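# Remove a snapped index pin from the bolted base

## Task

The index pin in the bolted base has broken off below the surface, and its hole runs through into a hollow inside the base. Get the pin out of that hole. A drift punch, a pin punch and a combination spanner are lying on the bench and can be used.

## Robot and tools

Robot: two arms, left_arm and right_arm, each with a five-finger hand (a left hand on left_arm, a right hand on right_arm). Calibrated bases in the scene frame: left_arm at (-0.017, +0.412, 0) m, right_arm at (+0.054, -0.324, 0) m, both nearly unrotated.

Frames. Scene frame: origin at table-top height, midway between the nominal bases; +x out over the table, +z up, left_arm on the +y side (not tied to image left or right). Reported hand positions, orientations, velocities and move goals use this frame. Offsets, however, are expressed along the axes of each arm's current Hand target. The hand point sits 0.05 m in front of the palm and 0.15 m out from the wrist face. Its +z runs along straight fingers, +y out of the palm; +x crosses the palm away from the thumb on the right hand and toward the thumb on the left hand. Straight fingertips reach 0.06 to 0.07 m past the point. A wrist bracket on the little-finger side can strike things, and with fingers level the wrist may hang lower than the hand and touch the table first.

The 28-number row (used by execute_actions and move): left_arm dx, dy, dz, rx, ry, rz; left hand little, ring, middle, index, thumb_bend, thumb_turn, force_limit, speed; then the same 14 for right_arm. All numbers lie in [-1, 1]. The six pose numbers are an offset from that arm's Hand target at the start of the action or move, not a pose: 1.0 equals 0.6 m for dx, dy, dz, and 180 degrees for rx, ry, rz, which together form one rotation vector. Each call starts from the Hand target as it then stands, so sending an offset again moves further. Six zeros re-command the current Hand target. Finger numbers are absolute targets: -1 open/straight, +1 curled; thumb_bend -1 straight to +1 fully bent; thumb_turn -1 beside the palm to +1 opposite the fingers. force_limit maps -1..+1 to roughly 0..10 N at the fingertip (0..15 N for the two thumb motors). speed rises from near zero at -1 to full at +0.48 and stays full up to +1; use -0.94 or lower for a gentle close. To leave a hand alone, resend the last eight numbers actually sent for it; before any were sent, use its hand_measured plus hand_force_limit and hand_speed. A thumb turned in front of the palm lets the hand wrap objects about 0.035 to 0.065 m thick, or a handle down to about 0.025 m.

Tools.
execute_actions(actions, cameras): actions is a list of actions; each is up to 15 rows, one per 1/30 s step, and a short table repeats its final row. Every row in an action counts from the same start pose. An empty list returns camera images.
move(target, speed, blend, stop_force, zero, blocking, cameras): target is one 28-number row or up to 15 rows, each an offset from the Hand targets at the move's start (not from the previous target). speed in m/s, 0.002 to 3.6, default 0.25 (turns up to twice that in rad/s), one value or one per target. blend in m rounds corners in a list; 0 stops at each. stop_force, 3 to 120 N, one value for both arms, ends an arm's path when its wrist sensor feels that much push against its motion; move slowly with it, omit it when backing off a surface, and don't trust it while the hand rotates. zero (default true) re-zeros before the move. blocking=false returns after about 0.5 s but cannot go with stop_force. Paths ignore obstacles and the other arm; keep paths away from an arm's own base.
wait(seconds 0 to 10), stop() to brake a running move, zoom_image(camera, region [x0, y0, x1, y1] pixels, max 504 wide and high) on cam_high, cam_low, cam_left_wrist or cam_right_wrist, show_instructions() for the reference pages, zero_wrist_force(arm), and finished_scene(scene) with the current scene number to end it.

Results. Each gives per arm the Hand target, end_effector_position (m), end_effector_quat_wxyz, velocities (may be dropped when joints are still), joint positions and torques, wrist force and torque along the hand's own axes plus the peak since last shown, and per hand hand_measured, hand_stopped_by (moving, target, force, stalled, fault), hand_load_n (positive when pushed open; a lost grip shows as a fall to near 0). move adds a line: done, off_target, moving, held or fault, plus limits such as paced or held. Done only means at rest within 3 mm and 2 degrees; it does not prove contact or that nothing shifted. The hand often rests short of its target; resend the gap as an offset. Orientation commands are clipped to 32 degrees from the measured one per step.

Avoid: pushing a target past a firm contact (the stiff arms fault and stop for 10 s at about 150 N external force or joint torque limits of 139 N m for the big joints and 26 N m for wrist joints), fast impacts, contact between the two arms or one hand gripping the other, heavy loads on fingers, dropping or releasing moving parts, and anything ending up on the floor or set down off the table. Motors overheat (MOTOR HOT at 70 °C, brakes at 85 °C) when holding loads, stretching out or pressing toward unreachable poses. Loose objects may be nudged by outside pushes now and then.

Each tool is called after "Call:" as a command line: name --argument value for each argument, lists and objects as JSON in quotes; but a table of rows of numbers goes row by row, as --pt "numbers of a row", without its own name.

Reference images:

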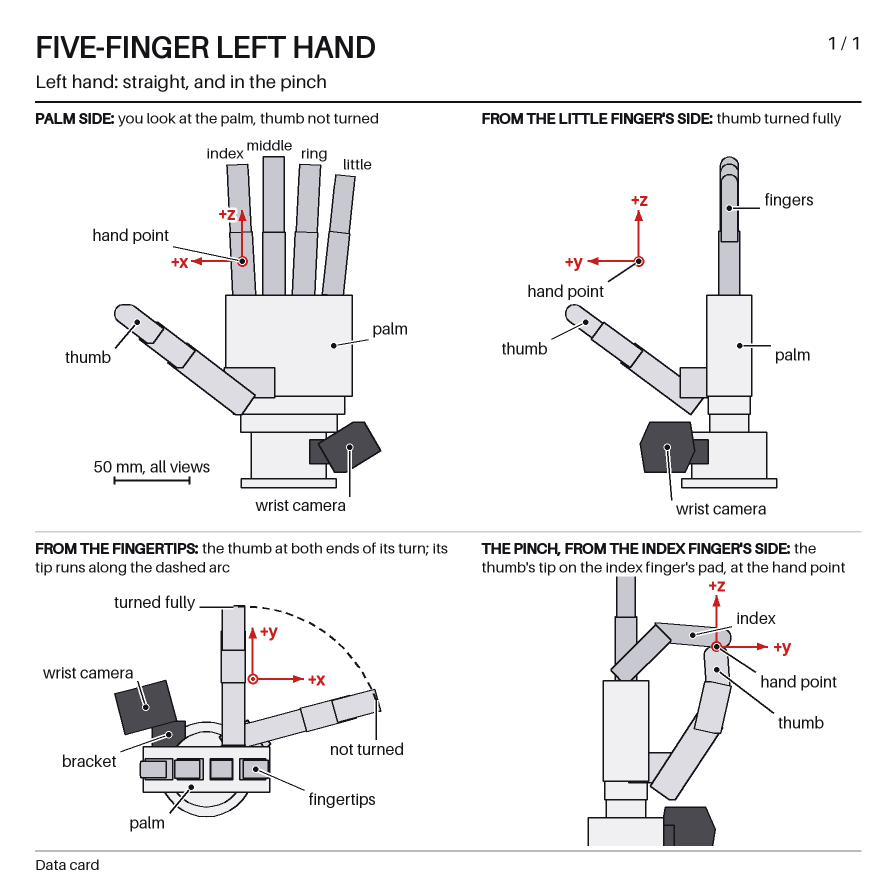

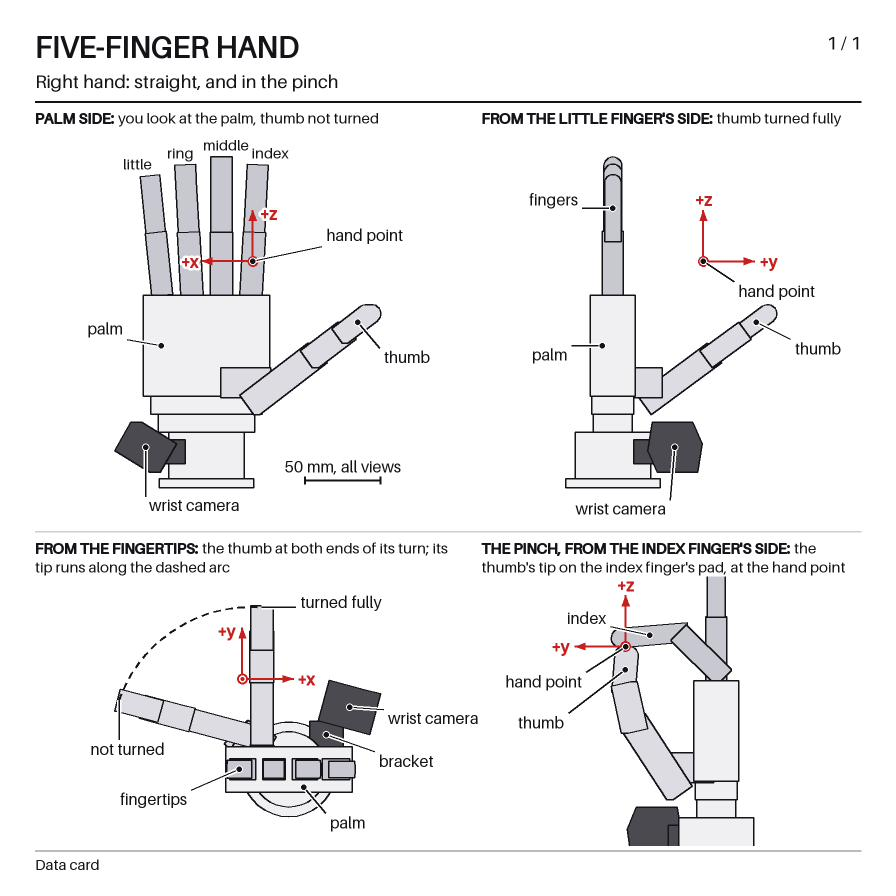

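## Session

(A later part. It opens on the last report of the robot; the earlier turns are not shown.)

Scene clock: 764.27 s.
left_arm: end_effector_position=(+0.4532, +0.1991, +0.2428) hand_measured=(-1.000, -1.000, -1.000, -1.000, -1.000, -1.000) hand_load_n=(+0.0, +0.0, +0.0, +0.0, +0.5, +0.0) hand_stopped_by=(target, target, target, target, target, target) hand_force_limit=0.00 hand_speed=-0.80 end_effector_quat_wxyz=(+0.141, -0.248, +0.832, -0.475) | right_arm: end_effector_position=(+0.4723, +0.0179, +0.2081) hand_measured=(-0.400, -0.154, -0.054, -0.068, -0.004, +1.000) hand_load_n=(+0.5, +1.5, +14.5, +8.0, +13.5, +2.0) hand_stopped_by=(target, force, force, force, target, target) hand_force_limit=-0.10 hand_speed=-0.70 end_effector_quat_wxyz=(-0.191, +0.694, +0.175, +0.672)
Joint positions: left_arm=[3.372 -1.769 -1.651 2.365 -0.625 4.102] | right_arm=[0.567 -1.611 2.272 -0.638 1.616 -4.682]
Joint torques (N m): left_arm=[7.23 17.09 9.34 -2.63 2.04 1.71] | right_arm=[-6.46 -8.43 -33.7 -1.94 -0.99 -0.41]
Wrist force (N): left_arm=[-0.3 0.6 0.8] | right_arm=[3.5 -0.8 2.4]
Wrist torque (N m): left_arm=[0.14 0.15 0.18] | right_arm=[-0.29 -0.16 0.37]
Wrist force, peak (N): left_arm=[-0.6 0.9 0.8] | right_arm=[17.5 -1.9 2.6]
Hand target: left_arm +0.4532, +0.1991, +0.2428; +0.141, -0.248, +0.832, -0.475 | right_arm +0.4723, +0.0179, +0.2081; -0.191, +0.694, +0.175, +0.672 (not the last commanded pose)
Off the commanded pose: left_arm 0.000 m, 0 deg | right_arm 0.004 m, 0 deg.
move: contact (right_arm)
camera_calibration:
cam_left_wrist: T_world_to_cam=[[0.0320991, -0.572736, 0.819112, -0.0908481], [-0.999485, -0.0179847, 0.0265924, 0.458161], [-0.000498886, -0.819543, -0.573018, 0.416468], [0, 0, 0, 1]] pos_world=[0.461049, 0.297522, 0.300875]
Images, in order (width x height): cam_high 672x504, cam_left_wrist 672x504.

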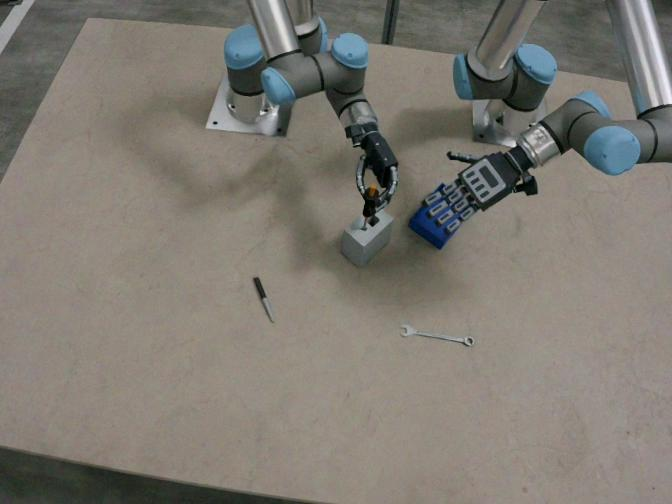

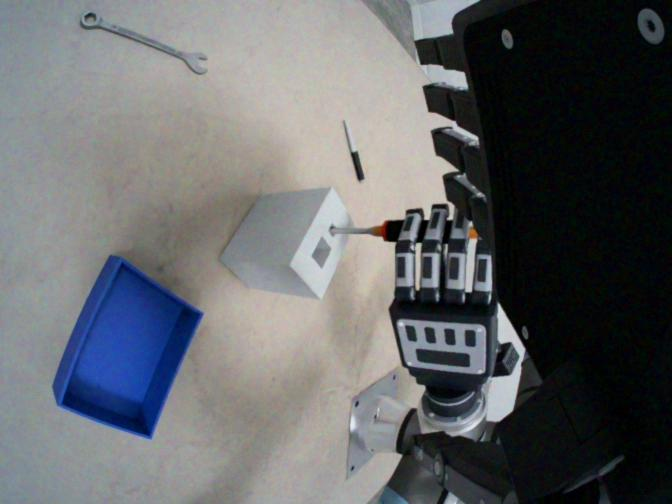

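Call:
move --pt "0 0 0 0 0 0 -1 -1 -1 -1 -1 -1 0 -0.8 0.0015 0.001 0.0017 0 0 0 -0.4 0.8 0.4 0.32 0 1 -0.1 -0.7" --pt "0 0 0 0 0 0 -1 -1 -1 -1 -1 -1 0 -0.8 -0.0167 0.001 0.0017 0 0 0 -0.4 0.8 0.4 0.32 0 1 -0.1 -0.7" --speed 0.02 --stop_force 5 --cameras '["cam_left_wrist","cam_high"]'

Call:
zoom_image --camera "cam_left_wrist" --region '[310, 205, 360, 255]'

Call:
zoom_image --camera "cam_high" --region '[345, 210, 385, 250]'

Scene clock: 787.03 s.
left_arm: end_effector_position=(+0.4532, +0.1991, +0.2428) hand_measured=(-1.000, -1.000, -1.000, -1.000, -1.000, -1.000) hand_load_n=(+0.0, -0.5, +0.0, +0.0, +0.0, +0.0) hand_stopped_by=(target, target, target, target, target, target) hand_force_limit=0.00 hand_speed=-0.80 end_effector_quat_wxyz=(+0.141, -0.248, +0.832, -0.475) | right_arm: end_effector_position=(+0.4737, +0.0180, +0.2078) hand_measured=(-0.400, -0.154, -0.054, -0.068, -0.004, +1.000) hand_load_n=(+0.0, +1.5, +15.0, +8.0, +13.5, +1.0) hand_stopped_by=(target, force, force, force, target, target) hand_force_limit=-0.10 hand_speed=-0.70 end_effector_quat_wxyz=(-0.191, +0.694, +0.175, +0.672)
Joint positions: left_arm=[3.372 -1.769 -1.651 2.365 -0.625 4.102] | right_arm=[0.564 -1.608 2.271 -0.64 1.613 -4.682]
Joint torques (N m): left_arm=[6.43 19.64 10.1 -2.07 1.85 0.91] | right_arm=[-6.15 -12.29 -31.75 -1.08 0.11 -1.25]
Wrist force (N): left_arm=[-0.2 0.4 0.8] | right_arm=[6.6 -1.4 2.5]
Wrist torque (N m): left_arm=[0.12 0.14 0.19] | right_arm=[-0.33 -0.11 0.39]
Wrist force, peak (N): left_arm=[-0.4 0.8 1.1] | right_arm=[17.9 -2.1 3.0]
Hand target: left_arm +0.4532, +0.1991, +0.2428; +0.141, -0.248, +0.832, -0.475 | right_arm +0.4737, +0.0180, +0.2078; -0.191, +0.694, +0.175, +0.672 (not the last commanded pose)
Off the commanded pose: left_arm 0.000 m, 0 deg | right_arm 0.010 m, 0 deg.
move: contact (right_arm); path passed 1 of 2 targets
camera_calibration:
cam_left_wrist: T_world_to_cam=[[0.0320991, -0.572736, 0.819112, -0.0908481], [-0.999485, -0.0179847, 0.0265924, 0.458161], [-0.000498886, -0.819543, -0.573018, 0.416468], [0, 0, 0, 1]] pos_world=[0.461049, 0.297522, 0.300875]
Images, in order (width x height): cam_high 672x504, cam_left_wrist 672x504.

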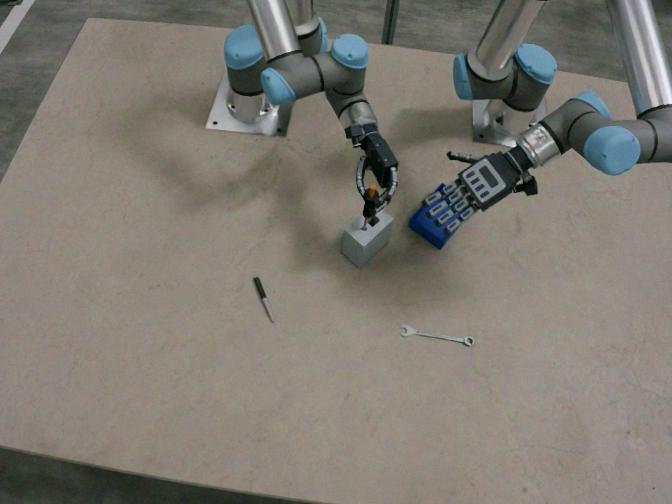

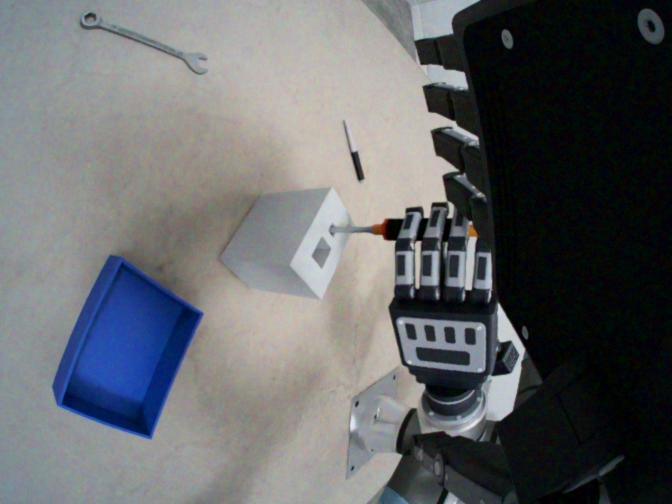

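Scaled by 10.080 from the camera's 672x504 image, which has a finer 960x720 frame.

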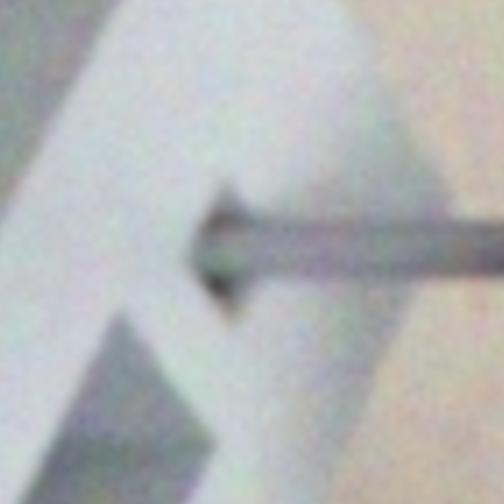

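Scaled by 12.600 from the camera's 672x504 image, which has a finer 960x720 frame.

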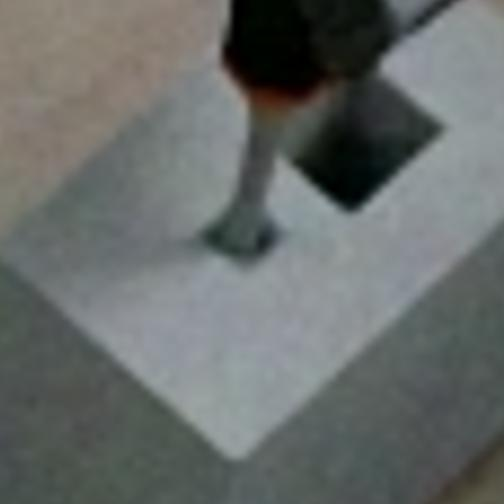

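Call:
move --target '[0,0,0,0,0,0,-1,-1,-1,-1,-1,-1,0,-0.8,-0.015,-0.0008,0.0006,0,0,0,-0.4,0.8,0.4,0.32,0,1,-0.1,-0.7]' --speed 0.01 --stop_force 20 --cameras '["cam_left_wrist","cam_high","cam_right_wrist"]'

Call:
zoom_image --camera "cam_left_wrist" --region '[310, 205, 400, 255]'

Call:
zoom_image --camera "cam_high" --region '[345, 210, 385, 250]'

Scene clock: 803.87 s.
left_arm: end_effector_position=(+0.4532, +0.1991, +0.2428) hand_measured=(-1.000, -1.000, -1.000, -1.000, -1.000, -1.000) hand_load_n=(+0.0, +0.5, +0.0, +0.0, +0.0, +0.0) hand_stopped_by=(target, target, target, target, target, target) hand_force_limit=0.00 hand_speed=-0.80 end_effector_quat_wxyz=(+0.141, -0.248, +0.832, -0.475) | right_arm: end_effector_position=(+0.4735, +0.0187, +0.1988) hand_measured=(-0.400, -0.154, -0.054, -0.068, -0.004, +1.000) hand_load_n=(-0.5, +1.5, +15.0, +8.0, +14.0, +2.0) hand_stopped_by=(target, force, force, force, target, target) hand_force_limit=-0.10 hand_speed=-0.70 end_effector_quat_wxyz=(-0.191, +0.694, +0.175, +0.672)
Joint positions: left_arm=[3.372 -1.769 -1.651 2.365 -0.625 4.102] | right_arm=[0.567 -1.589 2.282 -0.67 1.616 -4.682]
Joint torques (N m): left_arm=[6.17 21.88 10.23 -1.09 1.5 -0.23] | right_arm=[-2.58 -27.86 -35.04 -0.29 -0.94 2.42]
Wrist force (N): left_arm=[-0.3 0.5 0.6] | right_arm=[1.5 -0.5 2.6]
Wrist torque (N m): left_arm=[0.14 0.15 0.18] | right_arm=[-0.30 -0.22 0.35]
Wrist force, peak (N): left_arm=[-0.3 0.8 1.1] | right_arm=[18.7 -2.3 2.5]
Hand target: left_arm +0.4532, +0.1991, +0.2428; +0.141, -0.248, +0.832, -0.475 | right_arm +0.4735, +0.0187, +0.1988; -0.191, +0.694, +0.175, +0.672
Off the commanded pose: left_arm 0.000 m, 0 deg | right_arm 0.000 m, 0 deg.
move: done
camera_calibration:
cam_left_wrist: T_world_to_cam=[[0.0320991, -0.572736, 0.819112, -0.0908481], [-0.999485, -0.0179847, 0.0265924, 0.458161], [-0.000498886, -0.819543, -0.573018, 0.416468], [0, 0, 0, 1]] pos_world=[0.461049, 0.297522, 0.300875]
cam_right_wrist: T_world_to_cam=[[0.507796, -0.836276, 0.206846, -0.26131], [-0.366014, -0.426792, -0.826972, 0.349212], [0.779857, 0.344224, -0.522812, -0.15465], [0, 0, 0, 1]] pos_world=[0.381114, -0.016252, 0.261986]
Images, in order (width x height): cam_high 672x504, cam_left_wrist 672x504, cam_right_wrist 672x504.

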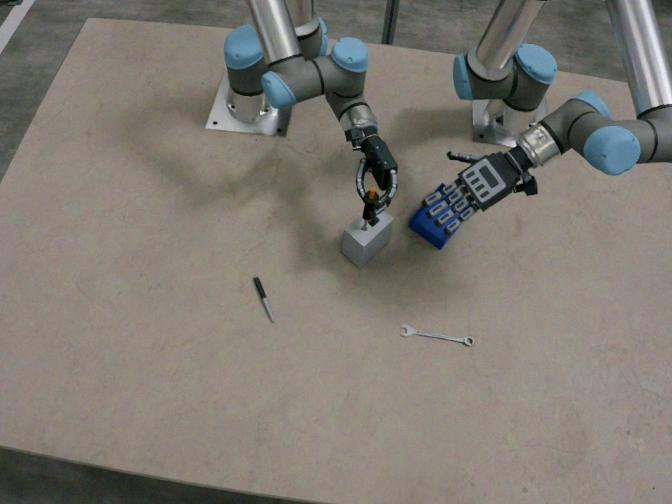

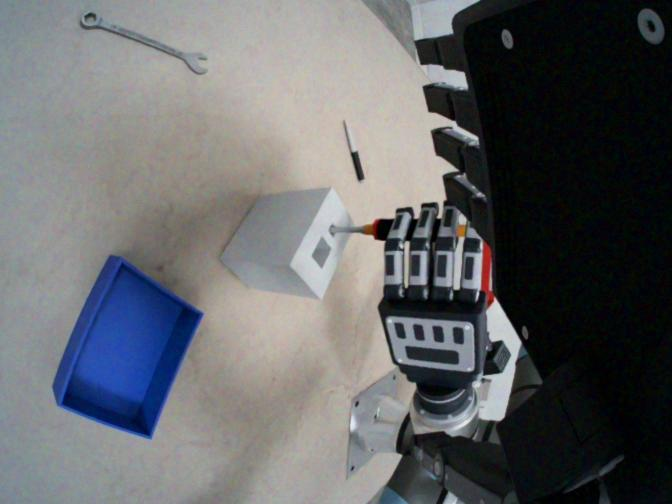

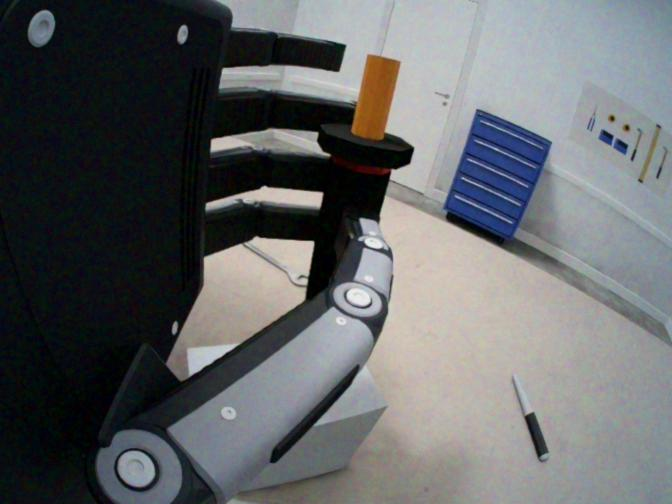

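Scaled by 5.600 from the camera's 672x504 image, which has a finer 960x720 frame.

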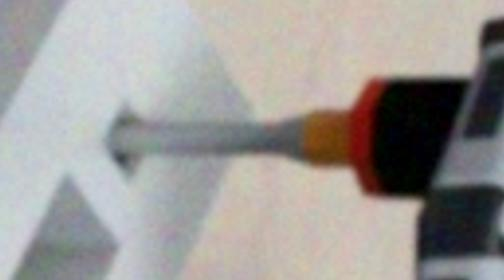

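Scaled by 12.600 from the camera's 672x504 image, which has a finer 960x720 frame.

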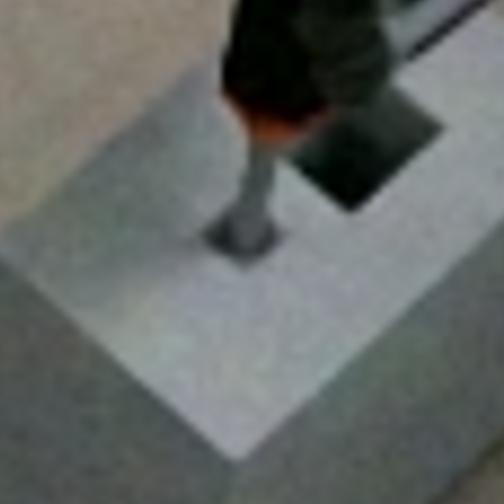

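Call:
move --target '[0,0,0,0,0,0,-1,-1,-1,-1,-1,-1,0,-0.8,-0.0333,0,0,0,0,0,-0.4,0.8,0.4,0.32,0,1,-0.1,-0.7]' --speed 0.012 --stop_force 25 --cameras '["cam_left_wrist","cam_high","cam_right_wrist"]'

Call:
zoom_image --camera "cam_left_wrist" --region '[310, 205, 400, 255]'

Scene clock: 811.93 s.
left_arm: end_effector_position=(+0.4532, +0.1991, +0.2428) hand_measured=(-1.000, -1.000, -1.000, -1.000, -1.000, -1.000) hand_load_n=(-0.5, +0.0, +0.0, +0.0, +0.0, -0.5) hand_stopped_by=(target, target, target, target, target, target) hand_force_limit=0.00 hand_speed=-0.80 end_effector_quat_wxyz=(+0.141, -0.248, +0.832, -0.475) | right_arm: end_effector_position=(+0.4728, +0.0190, +0.1788) hand_measured=(-0.400, -0.154, -0.054, -0.068, -0.004, +1.000) hand_load_n=(+0.0, +1.5, +14.5, +8.0, +13.5, +2.5) hand_stopped_by=(target, force, force, force, target, target) hand_force_limit=-0.10 hand_speed=-0.70 end_effector_quat_wxyz=(-0.191, +0.694, +0.175, +0.672)
Joint positions: left_arm=[3.372 -1.769 -1.651 2.365 -0.625 4.102] | right_arm=[0.569 -1.548 2.309 -0.738 1.618 -4.682]
Joint torques (N m): left_arm=[6.13 22.67 10.23 -0.08 1.02 -1.23] | right_arm=[1.35 -29.86 -34.87 -0.27 -0.05 2.01]
Wrist force (N): left_arm=[-0.3 0.6 0.7] | right_arm=[-0.1 -0.5 2.3]
Wrist torque (N m): left_arm=[0.15 0.15 0.18] | right_arm=[-0.32 -0.25 0.34]
Wrist force, peak (N): left_arm=[-0.6 0.7 1.0] | right_arm=[3.5 -0.8 2.7]
Hand target: left_arm +0.4532, +0.1991, +0.2428; +0.141, -0.248, +0.832, -0.475 | right_arm +0.4728, +0.0190, +0.1788; -0.191, +0.694, +0.175, +0.672
Off the commanded pose: left_arm 0.000 m, 0 deg | right_arm 0.000 m, 0 deg.
move: done
camera_calibration:
cam_left_wrist: T_world_to_cam=[[0.0320991, -0.572736, 0.819112, -0.0908481], [-0.999485, -0.0179847, 0.0265924, 0.458161], [-0.000498886, -0.819543, -0.573018, 0.416468], [0, 0, 0, 1]] pos_world=[0.461049, 0.297522, 0.300875]
cam_right_wrist: T_world_to_cam=[[0.507796, -0.836276, 0.206846, -0.256567], [-0.366014, -0.426792, -0.826972, 0.332544], [0.779857, 0.344224, -0.522812, -0.164664], [0, 0, 0, 1]] pos_world=[0.380414, -0.015952, 0.241986]
Images, in order (width x height): cam_high 672x504, cam_left_wrist 672x504, cam_right_wrist 672x504.

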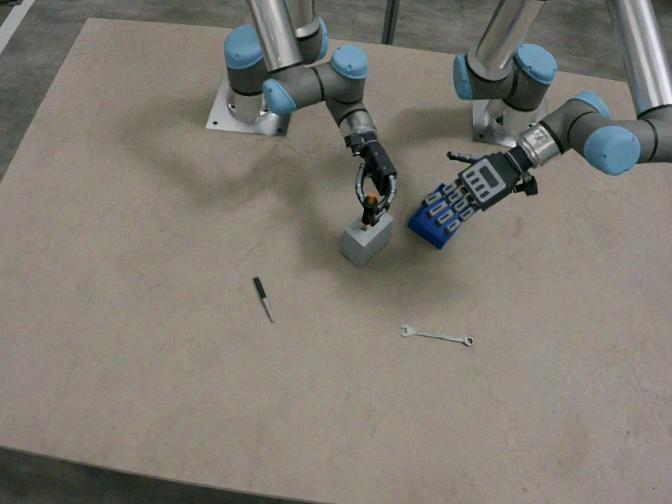

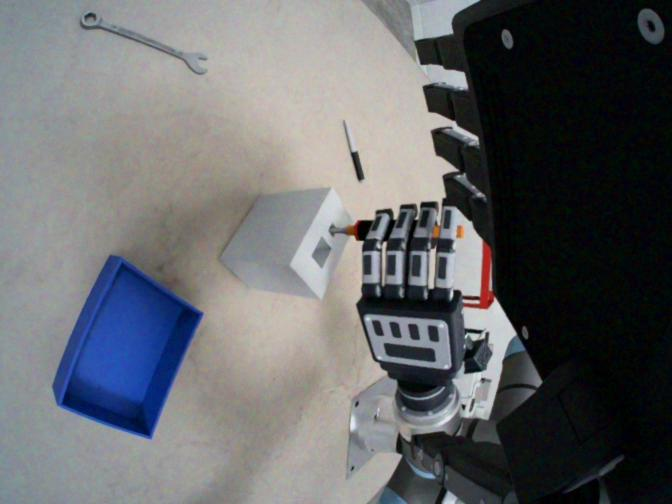

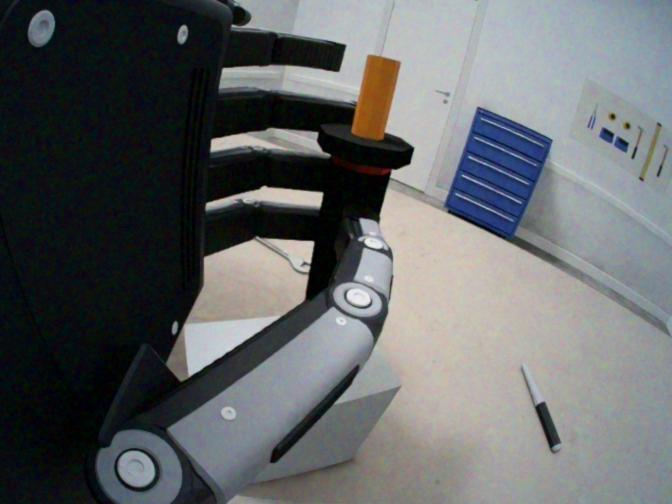

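Scaled by 5.600 from the camera's 672x504 image, which has a finer 960x720 frame.

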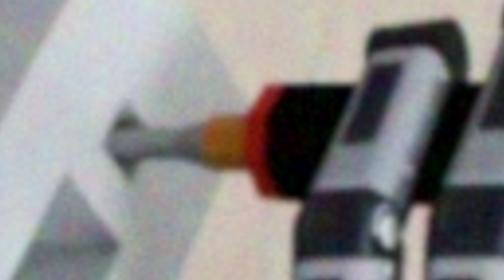

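Call:
move --target '[0,0,0,0,0,0,-1,-1,-1,-1,-1,-1,0,-0.8,-0.0283,0,0,0,0,0,-0.4,0.8,0.4,0.32,0,1,-0.1,-0.7]' --speed 0.015 --stop_force 20 --cameras '["cam_left_wrist","cam_right_wrist"]'

Call:
zoom_image --camera "cam_left_wrist" --region '[310, 205, 400, 255]'

Scene clock: 823.40 s.
left_arm: end_effector_position=(+0.4532, +0.1991, +0.2428) hand_measured=(-1.000, -1.000, -1.000, -1.000, -1.000, -1.000) hand_load_n=(+0.0, +0.0, +0.0, +0.0, +0.0, +0.0) hand_stopped_by=(target, target, target, target, target, target) hand_force_limit=0.00 hand_speed=-0.80 end_effector_quat_wxyz=(+0.141, -0.248, +0.832, -0.475) | right_arm: end_effector_position=(+0.4722, +0.0192, +0.1619) hand_measured=(-0.400, -0.154, -0.054, -0.068, -0.004, +1.000) hand_load_n=(+0.0, +1.5, +14.5, +7.0, +14.5, +2.5) hand_stopped_by=(target, force, force, force, target, target) hand_force_limit=-0.10 hand_speed=-0.70 end_effector_quat_wxyz=(-0.191, +0.694, +0.175, +0.672)
Joint positions: left_arm=[3.372 -1.769 -1.651 2.365 -0.625 4.102] | right_arm=[0.571 -1.509 2.33 -0.797 1.62 -4.682]
Joint torques (N m): left_arm=[5.06 23.62 11.1 0.04 0.8 -1.41] | right_arm=[2.2 -30.99 -33.91 -0.58 -1.23 2.34]
Wrist force (N): left_arm=[-0.3 0.6 0.8] | right_arm=[-0.3 1.1 2.6]
Wrist torque (N m): left_arm=[0.14 0.15 0.18] | right_arm=[-0.38 -0.22 0.24]
Wrist force, peak (N): left_arm=[-0.4 0.9 0.9] | right_arm=[2.1 1.0 3.2]
Hand target: left_arm +0.4532, +0.1991, +0.2428; +0.141, -0.248, +0.832, -0.475 | right_arm +0.4722, +0.0192, +0.1619; -0.191, +0.694, +0.175, +0.672
Off the commanded pose: left_arm 0.000 m, 0 deg | right_arm 0.000 m, 0 deg.
move: done
camera_calibration:
cam_left_wrist: T_world_to_cam=[[0.0320991, -0.572736, 0.819112, -0.0908481], [-0.999485, -0.0179847, 0.0265924, 0.458161], [-0.000498886, -0.819543, -0.573018, 0.416468], [0, 0, 0, 1]] pos_world=[0.461049, 0.297522, 0.300875]
cam_right_wrist: T_world_to_cam=[[0.507796, -0.836276, 0.206846, -0.252578], [-0.366014, -0.426792, -0.826972, 0.318352], [0.779857, 0.344224, -0.522812, -0.173153], [0, 0, 0, 1]] pos_world=[0.379814, -0.015752, 0.224986]
Images, in order (width x height): cam_left_wrist 672x504, cam_right_wrist 672x504.

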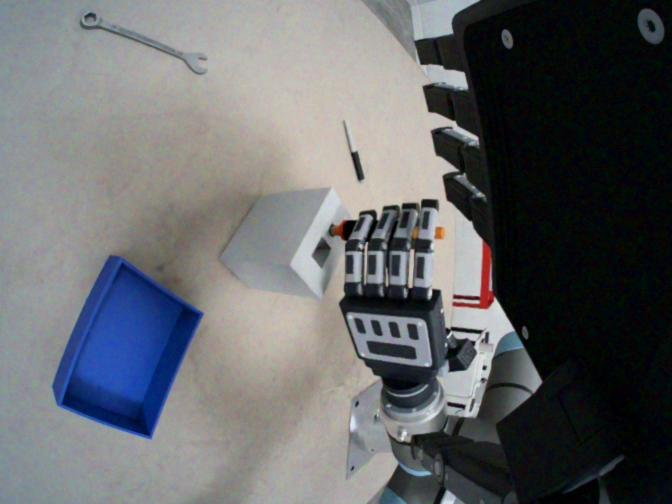

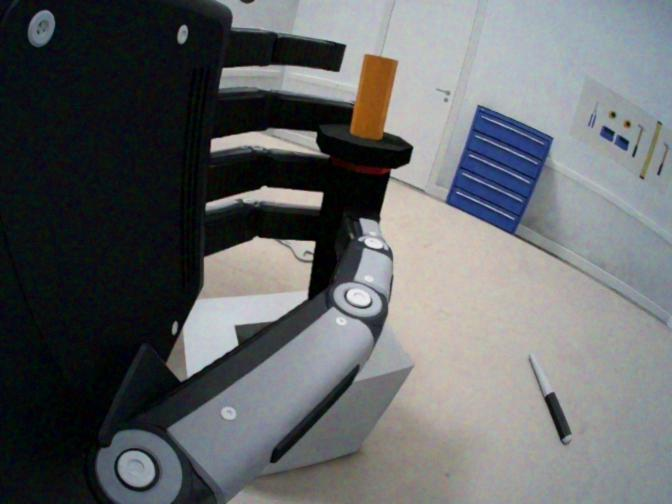

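Scaled by 5.600 from the camera's 672x504 image, which has a finer 960x720 frame.

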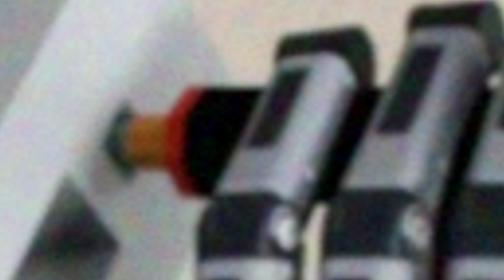

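Call:
move --pt "0 0 0 0 0 0 -1 -1 -1 -1 -1 -1 0 -0.8 0.12 0 0 0 0 0 -0.4 0.8 0.4 0.32 0 1 -0.1 -0.7" --pt "0 0 0 0 0 0 -1 -1 -1 -1 -1 -1 0 -0.8 0.18 0.205 -0.311 0 0 0 -0.4 0.8 0.4 0.32 0 1 -0.1 -0.7" --pt "0.1172 -0.1205 0.203 -0.202 -0.0677 0.1138 -1 -1 -1 -1 -1 -1 0 -0.8 0.18 0.205 -0.311 0 0 0 -0.4 0.8 0.4 0.32 0 1 -0.1 -0.7" --speed '[0.08,0.25,0.25]' --blend '[0.01,0.01,0]' --cameras '["cam_left_wrist","cam_high"]'

Call:
zoom_image --camera "cam_left_wrist" --region '[260, 180, 400, 320]'

Scene clock: 843.93 s.
left_arm: end_effector_position=(+0.4720, +0.0420, +0.2430) hand_measured=(-1.000, -1.000, -1.000, -1.000, -1.000, -1.000) hand_load_n=(+0.0, +0.0, +0.0, +0.0, +0.0, +0.0) hand_stopped_by=(target, target, target, target, target, target) hand_force_limit=0.00 hand_speed=-0.80 end_effector_quat_wxyz=(+0.224, -0.179, +0.949, -0.133) | right_arm: end_effector_position=(+0.3767, -0.1804, +0.2705) hand_measured=(-0.400, -0.154, -0.054, -0.068, -0.004, +1.000) hand_load_n=(+0.0, +1.5, +14.5, +8.5, +13.5, +3.0) hand_stopped_by=(target, force, force, force, target, target) hand_force_limit=-0.10 hand_speed=-0.70 end_effector_quat_wxyz=(-0.124, +0.715, +0.124, +0.676)
Joint positions: left_arm=[2.649 -2.15 -0.934 2.035 -1.639 3.873] | right_arm=[-0.549 -2.671 2.519 0.241 0.672 -4.772]
Joint torques (N m): left_arm=[-7.1 32.87 27.21 -2.74 -1.85 1.93] | right_arm=[-6.43 9.28 -40.11 0.66 -1.5 -2.7]
Wrist force (N): left_arm=[0.1 0.6 0.3] | right_arm=[-0.1 -0.5 2.5]
Wrist torque (N m): left_arm=[0.08 -0.02 -0.03] | right_arm=[-0.27 -0.21 0.48]
Wrist force, peak (N): left_arm=[-1.0 1.6 0.2] | right_arm=[0.8 -1.7 4.4]
Hand target: left_arm +0.4720, +0.0420, +0.2430; +0.224, -0.179, +0.949, -0.133 | right_arm +0.3757, -0.1820, +0.2705; -0.191, +0.694, +0.175, +0.672
Off the commanded pose: left_arm 0.000 m, 0 deg | right_arm 0.002 m, 10 deg.
move: off_target (right_arm)
camera_calibration:
cam_left_wrist: T_world_to_cam=[[0.0325585, -0.979151, 0.200509, -0.0142851], [-0.99947, -0.0319372, 0.0063331, 0.47961], [0.000202633, -0.200609, -0.979671, 0.360385], [0, 0, 0, 1]] pos_world=[0.479748, 0.0736265, 0.352886]
Images, in order (width x height): cam_high 672x504, cam_left_wrist 672x504.

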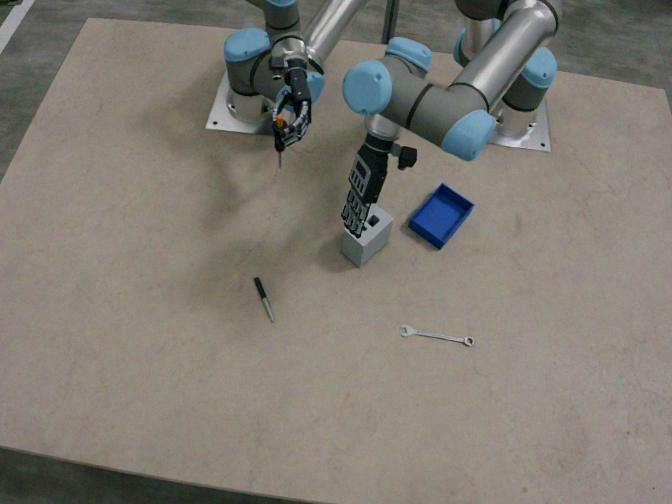

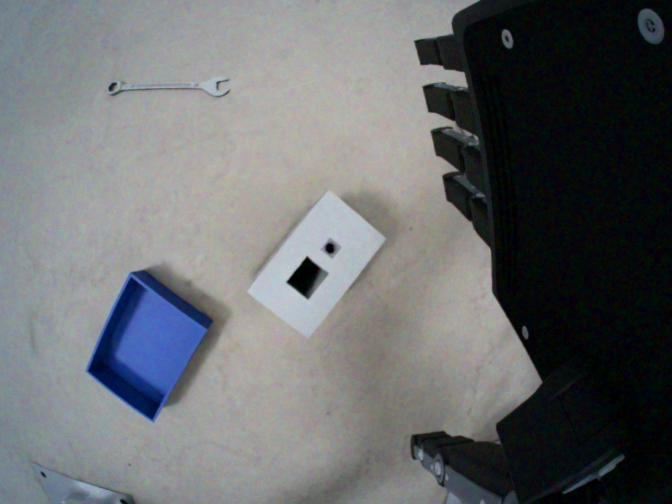

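Scaled by 3.600 from the camera's 672x504 image, which has a finer 960x720 frame.

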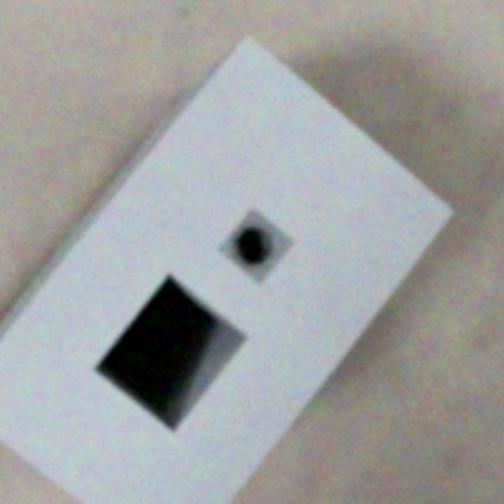

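Call:
zoom_image --camera "cam_left_wrist" --region '[280, 230, 350, 300]'

Scaled by 7.200 from the camera's 672x504 image, which has a finer 960x720 frame.

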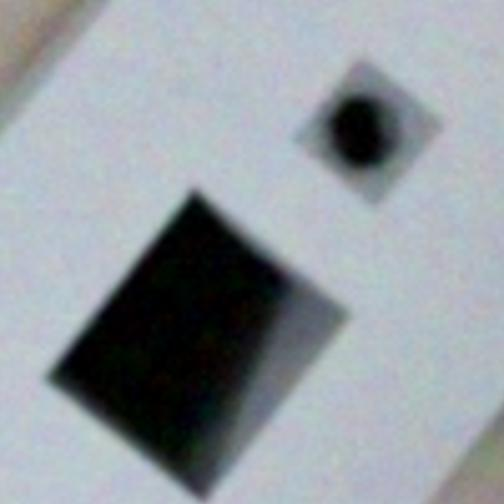

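Call:
finished_scene --scene 1

The scene is finished: the task was done.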